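# Move green pen from blue plate to white plate

## Task

Take the green pen off the blue plate and leave it resting on the white plate, with the robot no longer in contact with the pen at the end.

## Robot and tools

Robot: two arms, left_arm and right_arm, each ending in a two-finger gripper. Bases in the scene frame: left_arm at (-0.015, +0.340, 0) m, quat_wxyz (+1.000, 0, 0, -0.004); right_arm at (+0.046, -0.370, 0) m, quat_wxyz (+1.000, 0, 0, +0.015). A two-camera stand is fixed behind the arms. Loose objects may occasionally get a brief nudge.

Frames: the scene frame has its origin at table-top height, halfway between the nominal bases, +z up, +x out over the table, +y toward left_arm (arm names do not match image left/right). Every hand pose, velocity and target the robot reports or accepts is in that arm's own base frame; the table is described in the scene frame. Printed hand positions and orientations may be off by a few cm, more when the arm reaches far. Gripper axes: fingers point along +z, open and close along y. end_effector_position is the spot between the finger pads, about 1 cm short of the tips.

Row layout (used by every moving tool): 16 numbers, left_arm first then right_arm, each as x, y, z (metres), qw, qx, qy, qz (w first), opening. Positions and quaternions are absolute poses in that arm's base frame, not offsets. Opening runs -1 (closed) to +1 (fully open, 0.093 m). Both arms must always be included. To hold an arm still, resend the full pose from the last result taken before it was meant to stay, with the opening it should keep. To keep a gripper's orientation, repeat the same quaternion in every row rather than copying the drifting reported one. A 0 opening is a real command, so resend the current one to leave a gripper alone.

execute_actions(actions, cameras): actions is a list of actions; each action is a table of up to 15 rows at 1/30 s per step, the last row held through step 15. An action is rejected for both arms if any target lies over 0.6 m from that gripper's current position along any of its axes; if the first action fails this against the latest reported state, or any action is malformed, the whole call is rejected. An empty actions list returns full state plus all camera images. cameras: list of names, ["all"], or []; an unknown name invalidates the call.

move(target, speed, blend, opening_speed, grip_force, blocking, cameras): target is one 16-number row or a list of up to 15 rows (no 0.6 m check). Each gripper travels a straight line from its Hand target to its pose, turning the short way. speed: m/s, 0.002 to 2.9, default 0.25 (turn rate limited to twice that in rad/s), one value or one per target. blend: metres of corner rounding for lists, 0 means stop at each target. opening_speed: rate of opening change per second on the -1..+1 scale, at least 0.2. grip_force: newtons per pad, 10 to 50 (full), one value or one per arm; it persists; below full, fingers close slowly. blocking=false returns after about 0.5 s while the move continues; a new move replaces it. The total run is capped at 10 s. Paths ignore obstacles and the other arm; faster means more lag, more stray and harder contact. Avoid paths passing close to an arm's own base (elbow can swing); route around. The result adds a move: line: done, off_target, moving, held, fault, plus limits (paced = pose clipped, held = steps withheld). done means at rest within 10 mm and 2 degrees. Neither done nor off_target tells you about contact.

wait(seconds): 0 to 3600, sends nothing new; a running move continues. stop(): brakes the running move. zoom_image(camera, region): camera is cam_head_left, cam_head_right, cam_left_wrist or cam_right_wrist (each 672x504); region [x0, y0, x1, y1] in pixels, top-left origin, at most 504 wide and high; only cameras in the newest images. finished_scene(scene): ends the scene irreversibly; scene is the current scene's number. The goal must already hold without the robot.

Control behaviour: each step, commanded orientation is clipped to within 40 degrees of the measured one; position is favoured over orientation. After an action the arm goes toward the Hand target line, which may fall short, so send the remainder next. Friction and weight can leave a gripper low, short or tilted; small moves may not happen or go sideways. Check position and tilt after each move and correct.

Gripping: grip_measured is the motor's reading on the opening scale. Pads meet near -0.94; each millimetre of object width adds about 0.0208. Readings may sit up to about 0.02 high per gripper. Commanding about 0.41 below the width's reading grips a rigid flat object at full force; round or small items may need lower. Keep sending the closing number to hold; send a value well above the width reading to release. A single jump far below can spike the force briefly. The last Joint positions entry per arm is the gap in metres (floors at zero).

Joint ranges (rad): waist -2.618 to 3.054, shoulder 0 to 3.142, elbow 0 to 3.142 (straight at 2.901), wrist pitch and yaw -1.571 to 1.571, wrist roll -2.094 to 2.094. Joint torques follow joint order without the gripper, positive toward larger angle; numbers 1 to 3 wrap at ±28 N m. They include offsets and noise.

Motor heat: holding loads, stretched poses or pushing at unreachable targets heats motors. MOTOR HOT appears at 75 °C; at 90 °C an OVER-TEMPERATURE FAULT folds that arm and disables it; at 100 °C it goes limp.

Avoid: dropping or flinging the pen, releasing it while moving, hitting the table, fixtures or plates hard, letting crockery fall, knocking anything off the table, arm-to-arm contact (including gripping the other arm's fingers), grippers or wrist cameras meeting, strain on wrist-camera cables (cable contact counts as touching), and fault stops. Smooth, low-effort motion is preferred.

Each tool is called after "Request:" as name(argument=value, ...) on one line, values as JSON.

## Session

Request:
execute_actions(actions=[])

Scene clock: 0.00 s.
left_arm: end_effector_position=(+0.3778, +0.0435, +0.0662) grip_measured=+1.000 end_effector_quat_wxyz=(+0.534, -0.070, +0.835, +0.113) | right_arm: end_effector_position=(+0.3883, -0.0293, +0.0658) grip_measured=+1.000 end_effector_quat_wxyz=(+0.519, +0.079, +0.846, -0.093)
Joint positions: left_arm=[-0.004 1.596 0.356 0.807 -0.271 0.002 0.093] | right_arm=[0.046 1.599 0.425 0.694 0.283 0.06 0.093]
Joint velocities: within noise
Joint torques (N m): no reading
Motor temperatures (°C): left_arm=[26 28 30 30 26 28 26] | right_arm=[27 30 26 26 26 27 27]
Heat: left arm: 30 °C; right arm: 30 °C.
Hand target: left_arm +0.3802, +0.0435, +0.0702; +0.539, -0.071, +0.832, +0.113 | right_arm +0.3902, -0.0291, +0.0689; +0.523, +0.080, +0.844, -0.093
Tool commands: left_gripper/opening=+1.0 right_gripper/opening=+1.0

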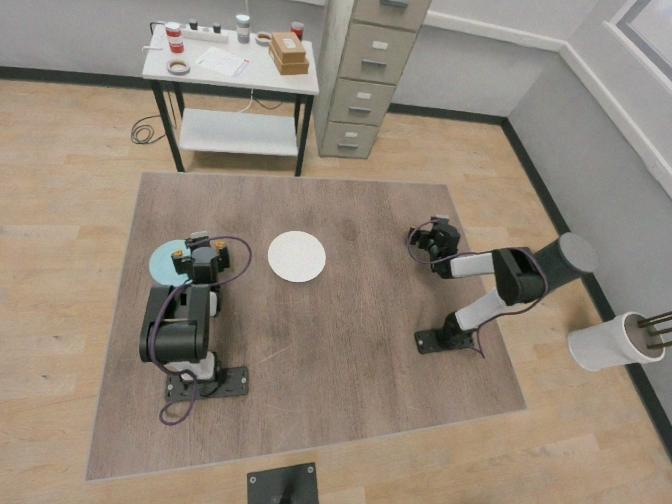

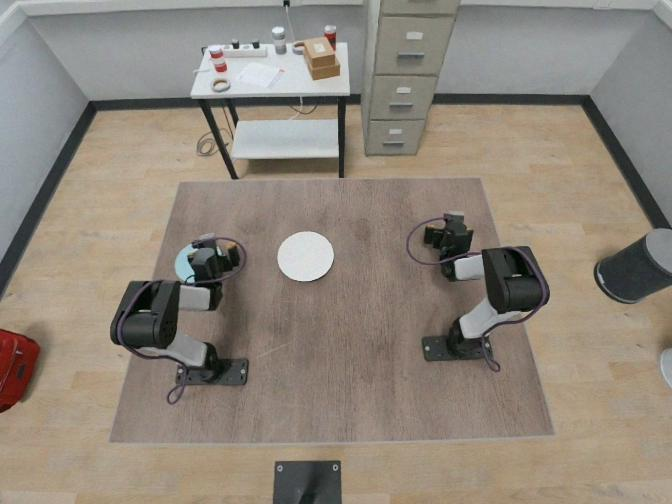

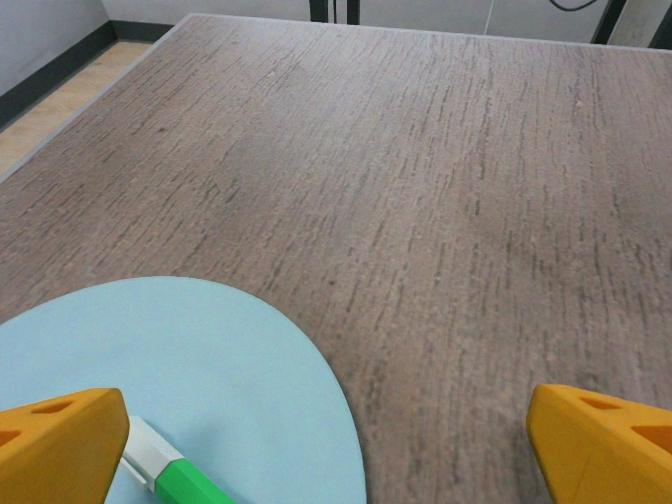

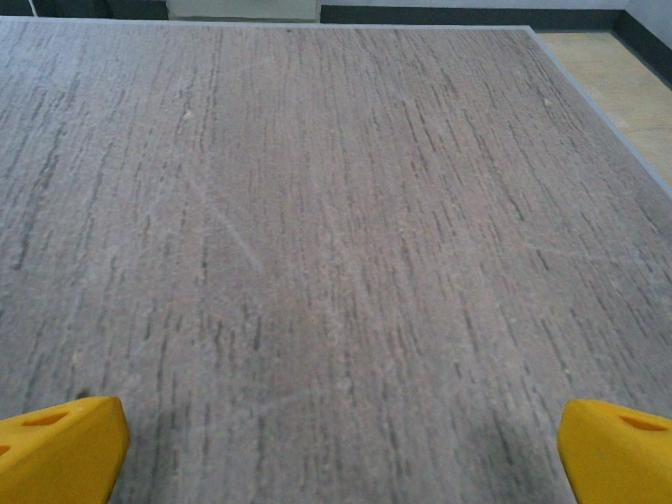

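Request:
move(target=[0.27,0.05,0.2,0,0,1,0,1,0.3902,-0.0291,0.0689,0.523,0.080,0.844,-0.093,1], speed=0.5, cameras=["all"])

Scene clock: 9.33 s.
left_arm: end_effector_position=(+0.2638, +0.0511, +0.1941) grip_measured=+1.000 end_effector_quat_wxyz=(+0.005, -0.009, +1.000, +0.010) | right_arm: end_effector_position=(+0.3883, -0.0293, +0.0658) grip_measured=+1.000 end_effector_quat_wxyz=(+0.519, +0.079, +0.846, -0.093)
Joint positions: left_arm=[0.18 1.572 1.568 -1.553 -0.018 0.162 0.093] | right_arm=[0.046 1.599 0.425 0.694 0.283 0.06 0.093]
Joint torques (N m): left_arm=[0.68 -4.25 10.14 0.37 0.2 0.19] | right_arm=[0.29 -6.11 5.24 2.62 0.03 0.1]
Heat: left arm: 32 °C; right arm: 31 °C.
Hand target: left_arm +0.2686, +0.0514, +0.2010; +0.013, -0.006, +1.000, +0.004 | right_arm +0.3902, -0.0291, +0.0689; +0.523, +0.080, +0.844, -0.093
Off the commanded pose: left_arm 0.009 m, 2 deg | right_arm 0.004 m, 1 deg.
joint sent to its limit (left arm) — joint 4 (wrist pitch), lower limit. The joint targets still meet the commanded pose.
move: done

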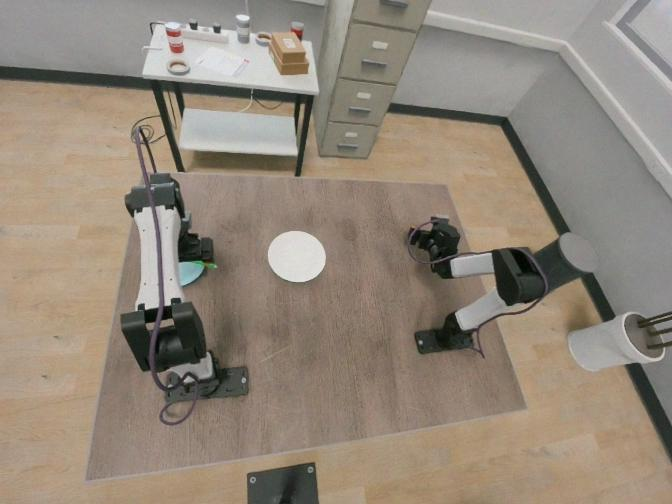

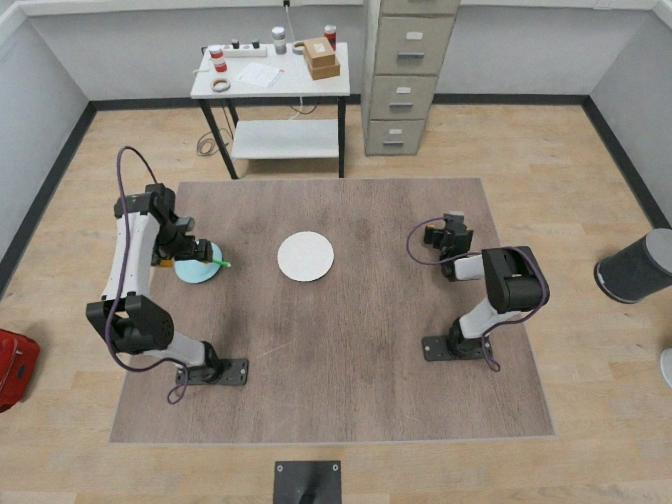

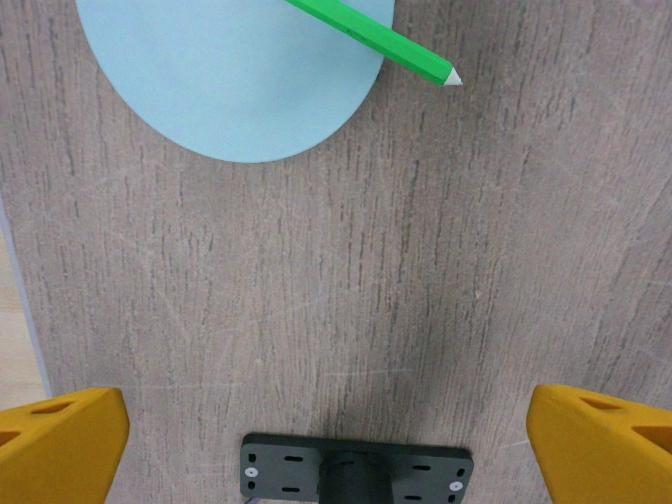

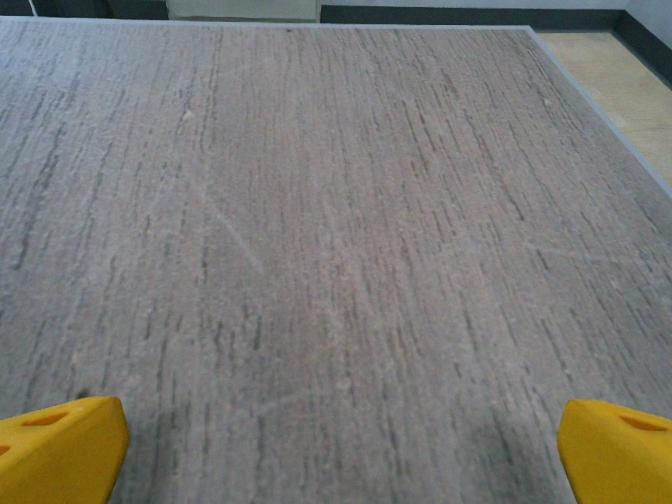

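Request:
move(target=[0.35,0.05,0.2,0,0,1,0,1,0.3902,-0.0291,0.0689,0.523,0.080,0.844,-0.093,1], speed=0.4, cameras=["cam_left_wrist","cam_head_right"])

Scene clock: 25.50 s.
left_arm: end_effector_position=(+0.3432, +0.0541, +0.1943) grip_measured=+1.000 end_effector_quat_wxyz=(+0.023, +0.006, +1.000, +0.012) | right_arm: end_effector_position=(+0.3883, -0.0293, +0.0658) grip_measured=+1.000 end_effector_quat_wxyz=(+0.519, +0.079, +0.846, -0.093)
Joint positions: left_arm=[0.148 1.851 1.889 -1.559 -0.017 0.162 0.093] | right_arm=[0.046 1.599 0.425 0.694 0.283 0.06 0.093]
Joint torques (N m): left_arm=[-0.69 -6.3 10 0.52 0.2 -0.13] | right_arm=[0.28 -6.12 5.2 2.63 0.02 0.08]
Motor temperatures (°C): left_arm=[26 30 34 31 26 28 26] | right_arm=[27 32 28 32 26 27 27]
Heat: left arm: 34 °C; right arm: 32 °C.
Hand target: left_arm +0.3499, +0.0500, +0.1995; +0.033, +0.003, +0.999, +0.005 | right_arm +0.3902, -0.0291, +0.0689; +0.523, +0.080, +0.844, -0.093
Off the commanded pose: left_arm 0.010 m, 3 deg | right_arm 0.004 m, 1 deg.
joint sent to its limit (left arm) — joint 4 (wrist pitch), lower limit. The joint targets are off in orientation, not in position.
move: off_target (left_arm)
Images, in order (width x height): cam_head_right 672x504, cam_left_wrist 672x504.

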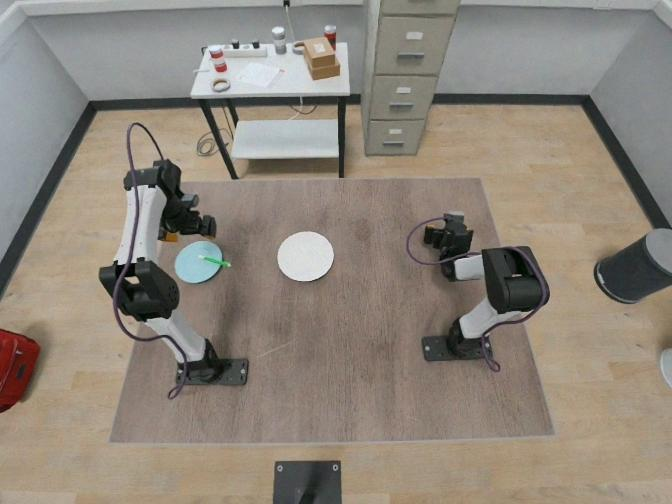

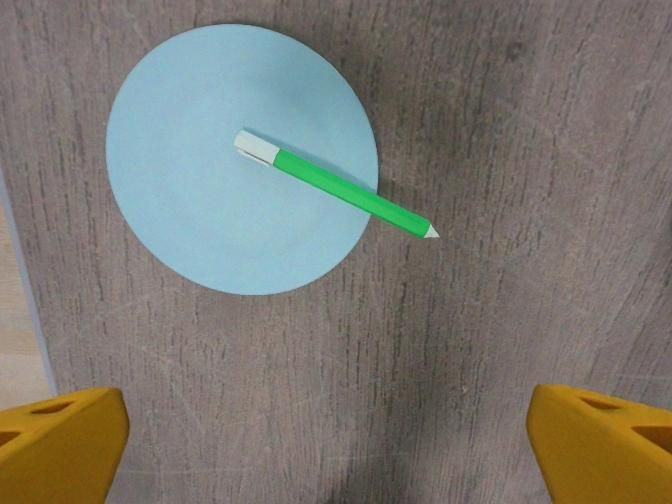

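Request:
move(target=[0.345,0.055,0.1,0,-0.522,0.853,0,0.2,0.3902,-0.0291,0.0689,0.523,0.080,0.844,-0.093,1], speed=0.45, cameras=["cam_left_wrist","cam_head_right"])

Scene clock: 43.60 s.
left_arm: end_effector_position=(+0.3468, +0.0538, +0.1104) grip_measured=+0.203 end_effector_quat_wxyz=(+0.008, -0.512, +0.859, -0.003) | right_arm: end_effector_position=(+0.3883, -0.0293, +0.0658) grip_measured=+1.000 end_effector_quat_wxyz=(+0.519, +0.079, +0.846, -0.093)
Joint positions: left_arm=[0.154 1.859 1.564 -1.259 0 -0.92 0.055] | right_arm=[0.046 1.599 0.425 0.694 0.283 0.06 0.093]
Joint torques (N m): left_arm=[0.35 -6.6 4.67 0.69 0.09 -0.13] | right_arm=[0.28 -6.12 5.23 2.63 0.02 0.09]
Heat: left arm: 36 °C; right arm: 33 °C.
Hand target: left_arm +0.3451, +0.0533, +0.1003; -0.002, -0.520, +0.854, -0.005 | right_arm +0.3902, -0.0291, +0.0689; +0.523, +0.080, +0.844, -0.093
Off the commanded pose: left_arm 0.011 m, 2 deg | right_arm 0.004 m, 1 deg.
move: off_target (left_arm)
Images, in order (width x height): cam_head_right 672x504, cam_left_wrist 672x504.

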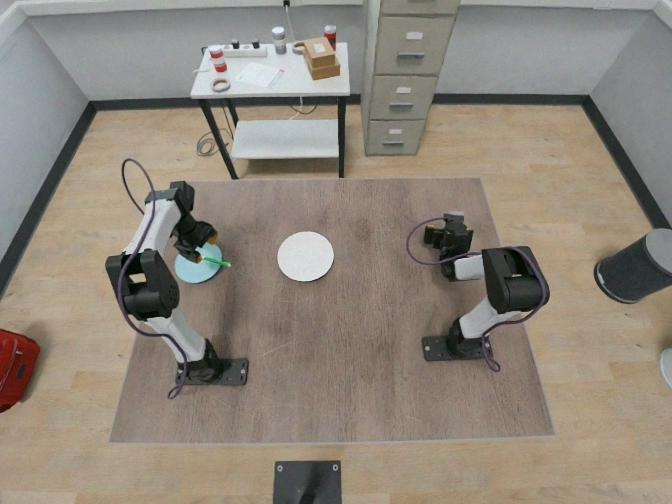

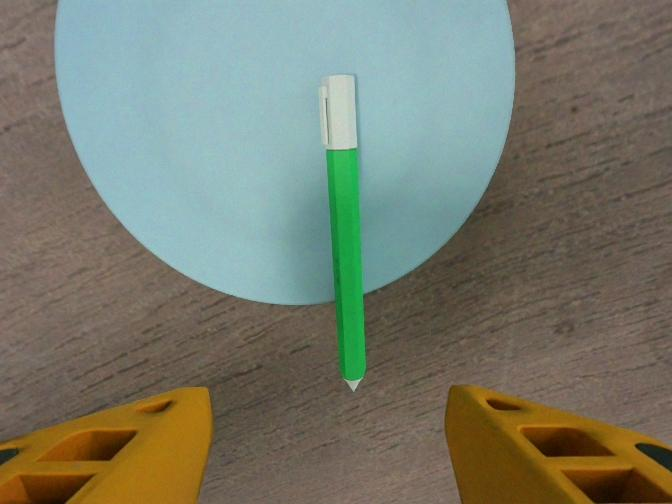

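Request:
move(target=[0.347,0.052,0.038,0,-0.545,0.839,0,0.2,0.3902,-0.0291,0.0689,0.523,0.080,0.844,-0.093,1], speed=0.25, cameras=["cam_left_wrist"])

Scene clock: 64.90 s.
left_arm: end_effector_position=(+0.3491, +0.0542, +0.0477) grip_measured=+0.203 end_effector_quat_wxyz=(+0.007, -0.541, +0.841, -0.003) | right_arm: end_effector_position=(+0.3883, -0.0293, +0.0658) grip_measured=+1.000 end_effector_quat_wxyz=(+0.519, +0.079, +0.846, -0.093)
Joint positions: left_arm=[0.154 1.911 1.38 -1.026 0 -0.989 0.055] | right_arm=[0.046 1.599 0.425 0.694 0.283 0.06 0.093]
Joint torques (N m): left_arm=[-0.51 -6.68 4.83 0.68 -0.04 -0.15] | right_arm=[0.28 -6.13 5.24 2.63 0.03 0.09]
Heat: left arm: 34 °C; right arm: 35 °C.
Hand target: left_arm +0.3468, +0.0520, +0.0383; +0.000, -0.545, +0.838, +0.000 | right_arm +0.3902, -0.0291, +0.0689; +0.523, +0.080, +0.844, -0.093
Off the commanded pose: left_arm 0.010 m, 1 deg | right_arm 0.004 m, 1 deg.
move: done

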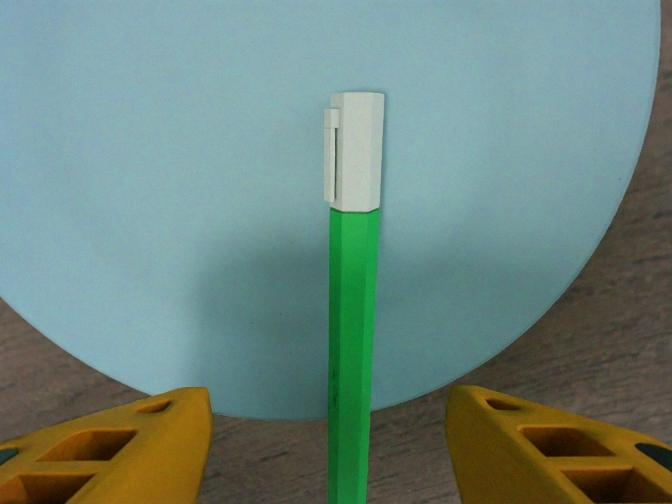

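Request:
move(target=[0.351,0.046,0.016,0,-0.545,0.839,0,0.0,0.3902,-0.0291,0.0689,0.523,0.080,0.844,-0.093,1], speed=0.12, cameras=["cam_left_wrist"])

Scene clock: 73.60 s.
left_arm: end_effector_position=(+0.3520, +0.0494, +0.0277) grip_measured=+0.003 end_effector_quat_wxyz=(+0.005, -0.541, +0.841, -0.002) | right_arm: end_effector_position=(+0.3883, -0.0293, +0.0658) grip_measured=+1.000 end_effector_quat_wxyz=(+0.519, +0.079, +0.846, -0.093)
Joint positions: left_arm=[0.14 1.946 1.344 -0.958 0 -1.004 0.045] | right_arm=[0.046 1.599 0.425 0.694 0.283 0.06 0.093]
Joint torques (N m): left_arm=[-0.9 -6.42 4.64 0.76 -0.04 -0.15] | right_arm=[0.23 -6.12 5.24 2.63 0.02 0.11]
Heat: left arm: 34 °C; right arm: 35 °C.
Hand target: left_arm +0.3506, +0.0460, +0.0163; +0.000, -0.544, +0.839, +0.000 | right_arm +0.3902, -0.0291, +0.0689; +0.523, +0.080, +0.844, -0.093
Off the commanded pose: left_arm 0.012 m, 1 deg | right_arm 0.004 m, 1 deg.
move: off_target (left_arm)

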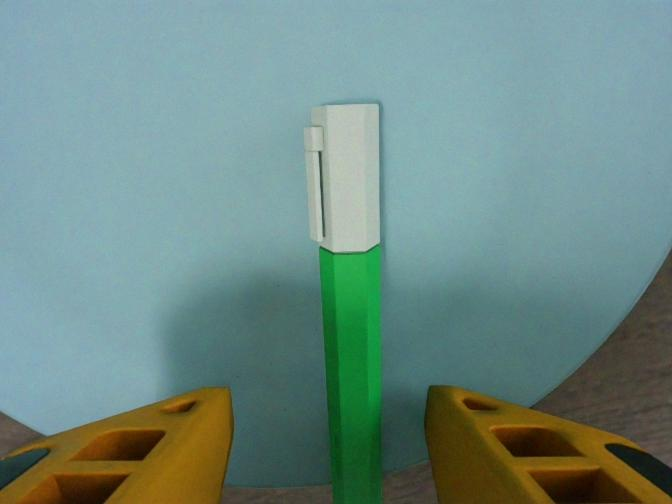

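Request:
move(target=[[0.356,0.043,0.009,0,-0.545,0.839,0,0.0,0.3902,-0.0291,0.0689,0.523,0.080,0.844,-0.093,1],[0.356,0.043,0.009,0,-0.545,0.839,0,-1,0.3902,-0.0291,0.0689,0.523,0.080,0.844,-0.093,1]], speed=0.1, grip_force=40, cameras=["cam_left_wrist"])

Request:
move(target=[0.356,0.043,0.09,0,-0.545,0.839,0,-1,0.3902,-0.0291,0.0689,0.523,0.080,0.844,-0.093,1], cameras=["cam_left_wrist","cam_head_right"])

Scene clock: 85.40 s.
left_arm: end_effector_position=(+0.3601, +0.0461, +0.0215) grip_measured=-0.865 end_effector_quat_wxyz=(+0.014, -0.542, +0.840, -0.007) | right_arm: end_effector_position=(+0.3883, -0.0293, +0.0658) grip_measured=+1.000 end_effector_quat_wxyz=(+0.519, +0.079, +0.846, -0.093)
Joint positions: left_arm=[0.127 1.964 1.344 -0.92 0 -1.018 0.004] | right_arm=[0.046 1.599 0.425 0.694 0.283 0.06 0.093]
Joint torques (N m): left_arm=[-0.69 -5.98 5.35 0.59 -0.05 -0.14] | right_arm=[0.28 -6.09 5.22 2.63 0.03 0.1]
Heat: left arm: 34 °C; right arm: 36 °C.
Hand target: left_arm +0.3554, +0.0431, +0.0094; +0.000, -0.545, +0.838, +0.000 | right_arm +0.3902, -0.0291, +0.0689; +0.523, +0.080, +0.844, -0.093
Off the commanded pose: left_arm 0.014 m, 2 deg | right_arm 0.004 m, 1 deg.
grip_force (N): 40, 40
move: off_target (left_arm); target 2's new opening was sent with left_arm's hand 0.013 m and 1 deg from that target

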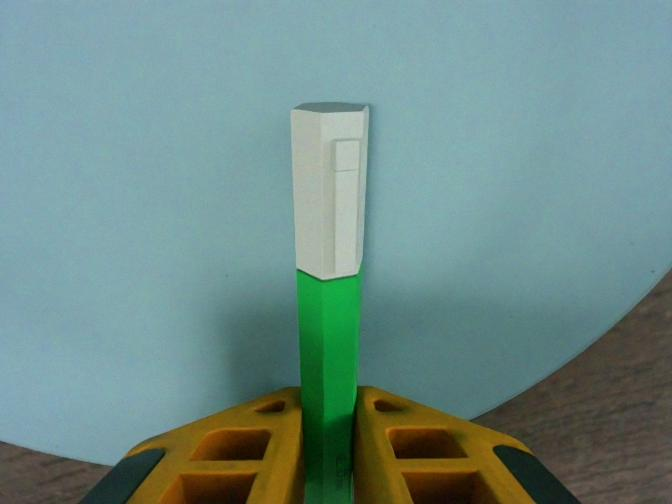

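Scene clock: 86.97 s.
left_arm: end_effector_position=(+0.3473, +0.0445, +0.0754) grip_measured=-0.869 end_effector_quat_wxyz=(-0.018, -0.542, +0.840, +0.009) | right_arm: end_effector_position=(+0.3883, -0.0293, +0.0658) grip_measured=+1.000 end_effector_quat_wxyz=(+0.519, +0.079, +0.846, -0.093)
Joint positions: left_arm=[0.127 1.924 1.511 -1.197 0 -1.018 0.003] | right_arm=[0.046 1.599 0.425 0.694 0.283 0.06 0.093]
Joint torques (N m): left_arm=[-0.68 -9.03 9.96 0.2 -0.04 -0.13] | right_arm=[0.28 -6.12 5.22 2.62 0.03 0.1]
Heat: left arm: 34 °C; right arm: 36 °C.
Hand target: left_arm +0.3557, +0.0430, +0.0899; +0.000, -0.545, +0.839, +0.000 | right_arm +0.3902, -0.0291, +0.0689; +0.523, +0.080, +0.844, -0.093
Off the commanded pose: left_arm 0.017 m, 2 deg | right_arm 0.004 m, 1 deg.
grip_force (N): 40, 40
move: off_target (left_arm)
Images, in order (width x height): cam_head_right 672x504, cam_left_wrist 672x504.

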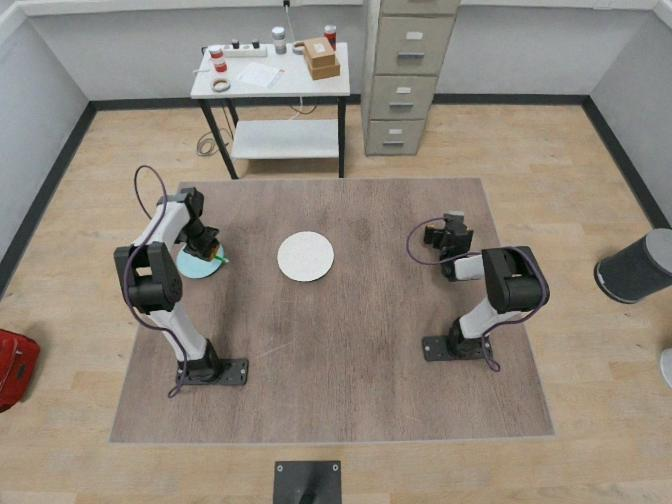

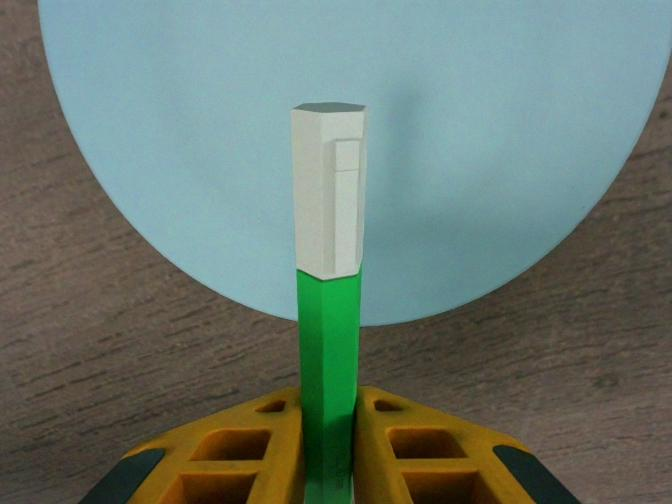

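Request:
move(target=[0.37,-0.255,0.10,0,-0.301,0.954,0,-1,0.3902,-0.0291,0.0689,0.523,0.080,0.844,-0.093,1], speed=0.35, cameras=["cam_left_wrist","cam_head_right"])

Scene clock: 97.03 s.
left_arm: end_effector_position=(+0.3636, -0.2542, +0.1007) grip_measured=-0.869 end_effector_quat_wxyz=(-0.002, -0.290, +0.957, +0.001) | right_arm: end_effector_position=(+0.3883, -0.0293, +0.0658) grip_measured=+1.000 end_effector_quat_wxyz=(+0.519, +0.079, +0.846, -0.093)
Joint positions: left_arm=[-0.61 2.291 2.175 -1.458 0.002 -1.198 0.003] | right_arm=[0.046 1.599 0.425 0.694 0.283 0.06 0.093]
Joint torques (N m): left_arm=[0.62 -8.54 10.21 0.23 -0.09 -0.16] | right_arm=[0.24 -6.12 5.24 2.62 0.02 0.1]
Motor temperatures (°C): left_arm=[26 36 34 30 26 28 26] | right_arm=[27 33 30 37 26 27 27]
Heat: left arm: 36 °C; right arm: 37 °C.
Hand target: left_arm +0.3695, -0.2538, +0.0998; +0.000, -0.301, +0.954, +0.002 | right_arm +0.3902, -0.0291, +0.0689; +0.523, +0.080, +0.844, -0.093
Off the commanded pose: left_arm 0.007 m, 1 deg | right_arm 0.004 m, 1 deg.
grip_force (N): 40, 40
move: done
Images, in order (width x height): cam_head_right 672x504, cam_left_wrist 672x504.

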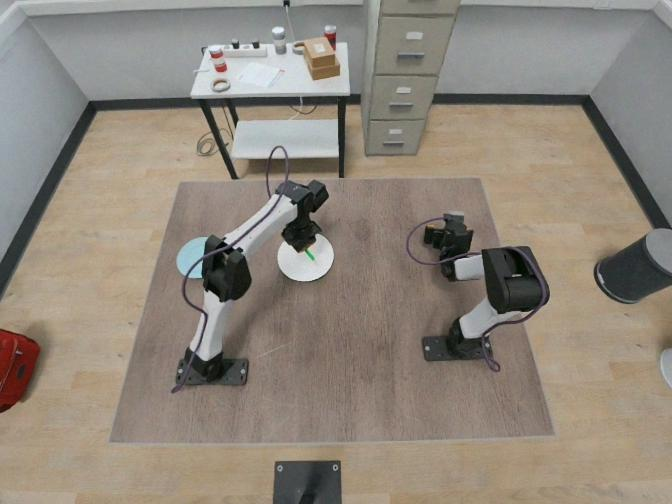

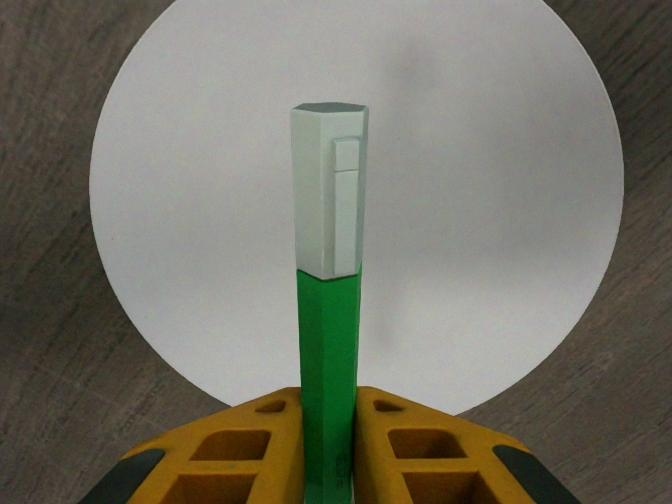

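Request:
move(target=[0.387,-0.248,0.042,0,-0.301,0.954,0,-1,0.3902,-0.0291,0.0689,0.523,0.080,0.844,-0.093,1], speed=0.2, cameras=["cam_left_wrist"])

Scene clock: 103.03 s.
left_arm: end_effector_position=(+0.3851, -0.2505, +0.0536) grip_measured=-0.869 end_effector_quat_wxyz=(+0.004, -0.304, +0.953, -0.006) | right_arm: end_effector_position=(+0.3883, -0.0293, +0.0658) grip_measured=+1.000 end_effector_quat_wxyz=(+0.519, +0.079, +0.846, -0.093)
Joint positions: left_arm=[-0.576 2.342 2.074 -1.289 0.002 -1.195 0.003] | right_arm=[0.046 1.599 0.425 0.694 0.283 0.06 0.093]
Joint torques (N m): left_arm=[0.54 -9.39 5.74 0.63 -0.07 0.18] | right_arm=[0.28 -6.12 5.22 2.63 0.03 0.09]
Heat: left arm: 36 °C; right arm: 37 °C.
Hand target: left_arm +0.3867, -0.2479, +0.0421; +0.000, -0.301, +0.954, +0.000 | right_arm +0.3902, -0.0291, +0.0689; +0.523, +0.080, +0.844, -0.093
Off the commanded pose: left_arm 0.012 m, 1 deg | right_arm 0.004 m, 1 deg.
grip_force (N): 40, 40
move: off_target (left_arm)

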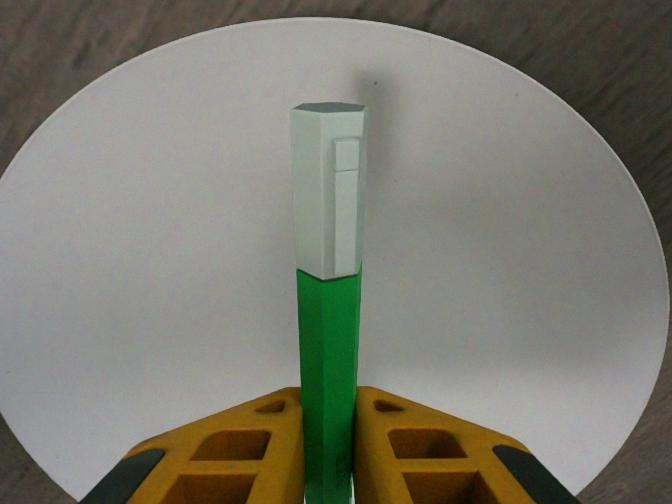

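Request:
move(target=[0.385,-0.248,0.009,0,-0.301,0.954,0,-1,0.3902,-0.0291,0.0689,0.523,0.080,0.844,-0.093,1], speed=0.07, cameras=["cam_left_wrist"])

Scene clock: 112.27 s.
left_arm: end_effector_position=(+0.3869, -0.2517, +0.0258) grip_measured=-0.869 end_effector_quat_wxyz=(+0.008, -0.304, +0.952, -0.011) | right_arm: end_effector_position=(+0.3883, -0.0293, +0.0658) grip_measured=+1.000 end_effector_quat_wxyz=(+0.519, +0.079, +0.846, -0.093)
Joint positions: left_arm=[-0.576 2.347 1.972 -1.168 0.002 -1.195 0.003] | right_arm=[0.046 1.599 0.425 0.694 0.283 0.06 0.093]
Joint torques (N m): left_arm=[0.34 -8.99 4.82 0.68 -0.07 0.15] | right_arm=[0.27 -6.12 5.22 2.63 0.02 0.09]
Heat: left arm: 38 °C; right arm: 37 °C.
Hand target: left_arm +0.3845, -0.2477, +0.0094; +0.000, -0.301, +0.954, +0.000 | right_arm +0.3902, -0.0291, +0.0689; +0.523, +0.080, +0.844, -0.093
Off the commanded pose: left_arm 0.017 m, 2 deg | right_arm 0.004 m, 1 deg.
grip_force (N): 40, 40
move: off_target (left_arm)

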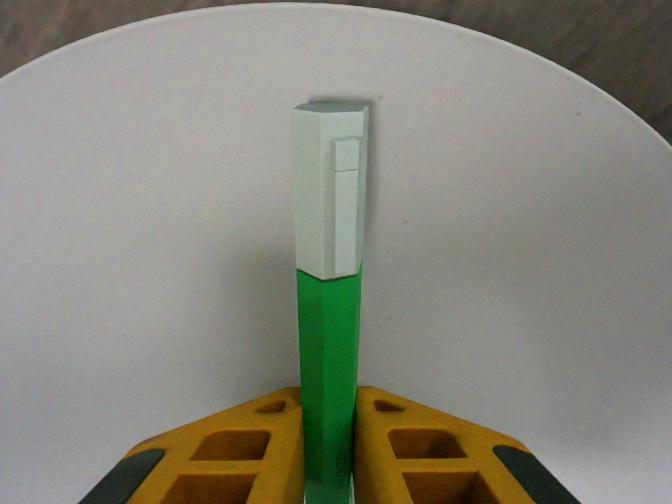

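Request:
move(target=[[0.385,-0.248,0.005,0,-0.301,0.954,0,-1,0.3902,-0.0291,0.0689,0.523,0.080,0.844,-0.093,1],[0.385,-0.248,0.005,0,-0.301,0.954,0,-0.4,0.3902,-0.0291,0.0689,0.523,0.080,0.844,-0.093,1],[0.385,-0.248,0.12,0,-0.301,0.954,0,-0.4,0.3902,-0.0291,0.0689,0.523,0.080,0.844,-0.093,1]], speed=[0.05,0.1,0.2], opening_speed=0.6, cameras=["cam_left_wrist"])

Scene clock: 122.20 s.
left_arm: end_effector_position=(+0.3816, -0.2482, +0.1206) grip_measured=-0.403 end_effector_quat_wxyz=(+0.007, -0.304, +0.953, -0.009) | right_arm: end_effector_position=(+0.3883, -0.0293, +0.0658) grip_measured=+1.000 end_effector_quat_wxyz=(+0.519, +0.079, +0.846, -0.093)
Joint positions: left_arm=[-0.576 2.347 2.351 -1.552 0.002 -1.195 0.026] | right_arm=[0.046 1.599 0.425 0.694 0.283 0.06 0.093]
Joint torques (N m): left_arm=[0.34 -9.16 9.5 0.31 -0.07 0.15] | right_arm=[0.28 -6.09 5.24 2.62 0.02 0.09]
Heat: left arm: 40 °C; right arm: 38 °C.
Hand target: left_arm +0.3847, -0.2478, +0.1198; +0.006, -0.301, +0.954, -0.008 | right_arm +0.3902, -0.0291, +0.0689; +0.523, +0.080, +0.844, -0.093
Off the commanded pose: left_arm 0.003 m, 1 deg | right_arm 0.004 m, 1 deg.
joint sent to its limit (left arm) — joint 4 (wrist pitch), lower limit. The joint targets still meet the commanded pose.
grip_force (N): 40, 40
move: done; target 2's new opening was sent with left_arm's hand 0.019 m and 2 deg from that target

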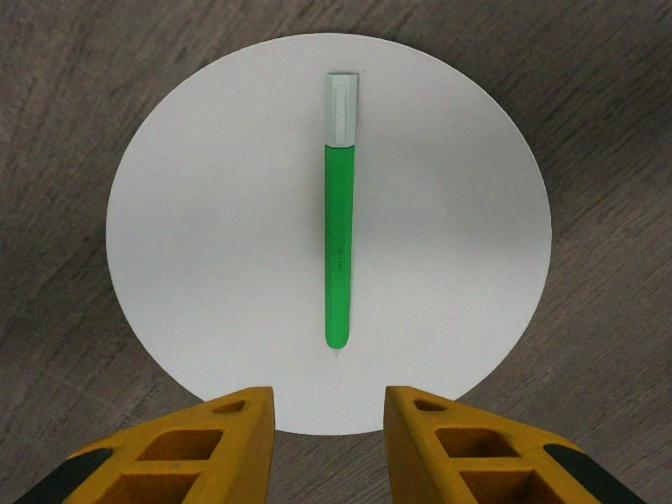

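Request:
finished_scene(scene=1)

The scene is finished: the task was done.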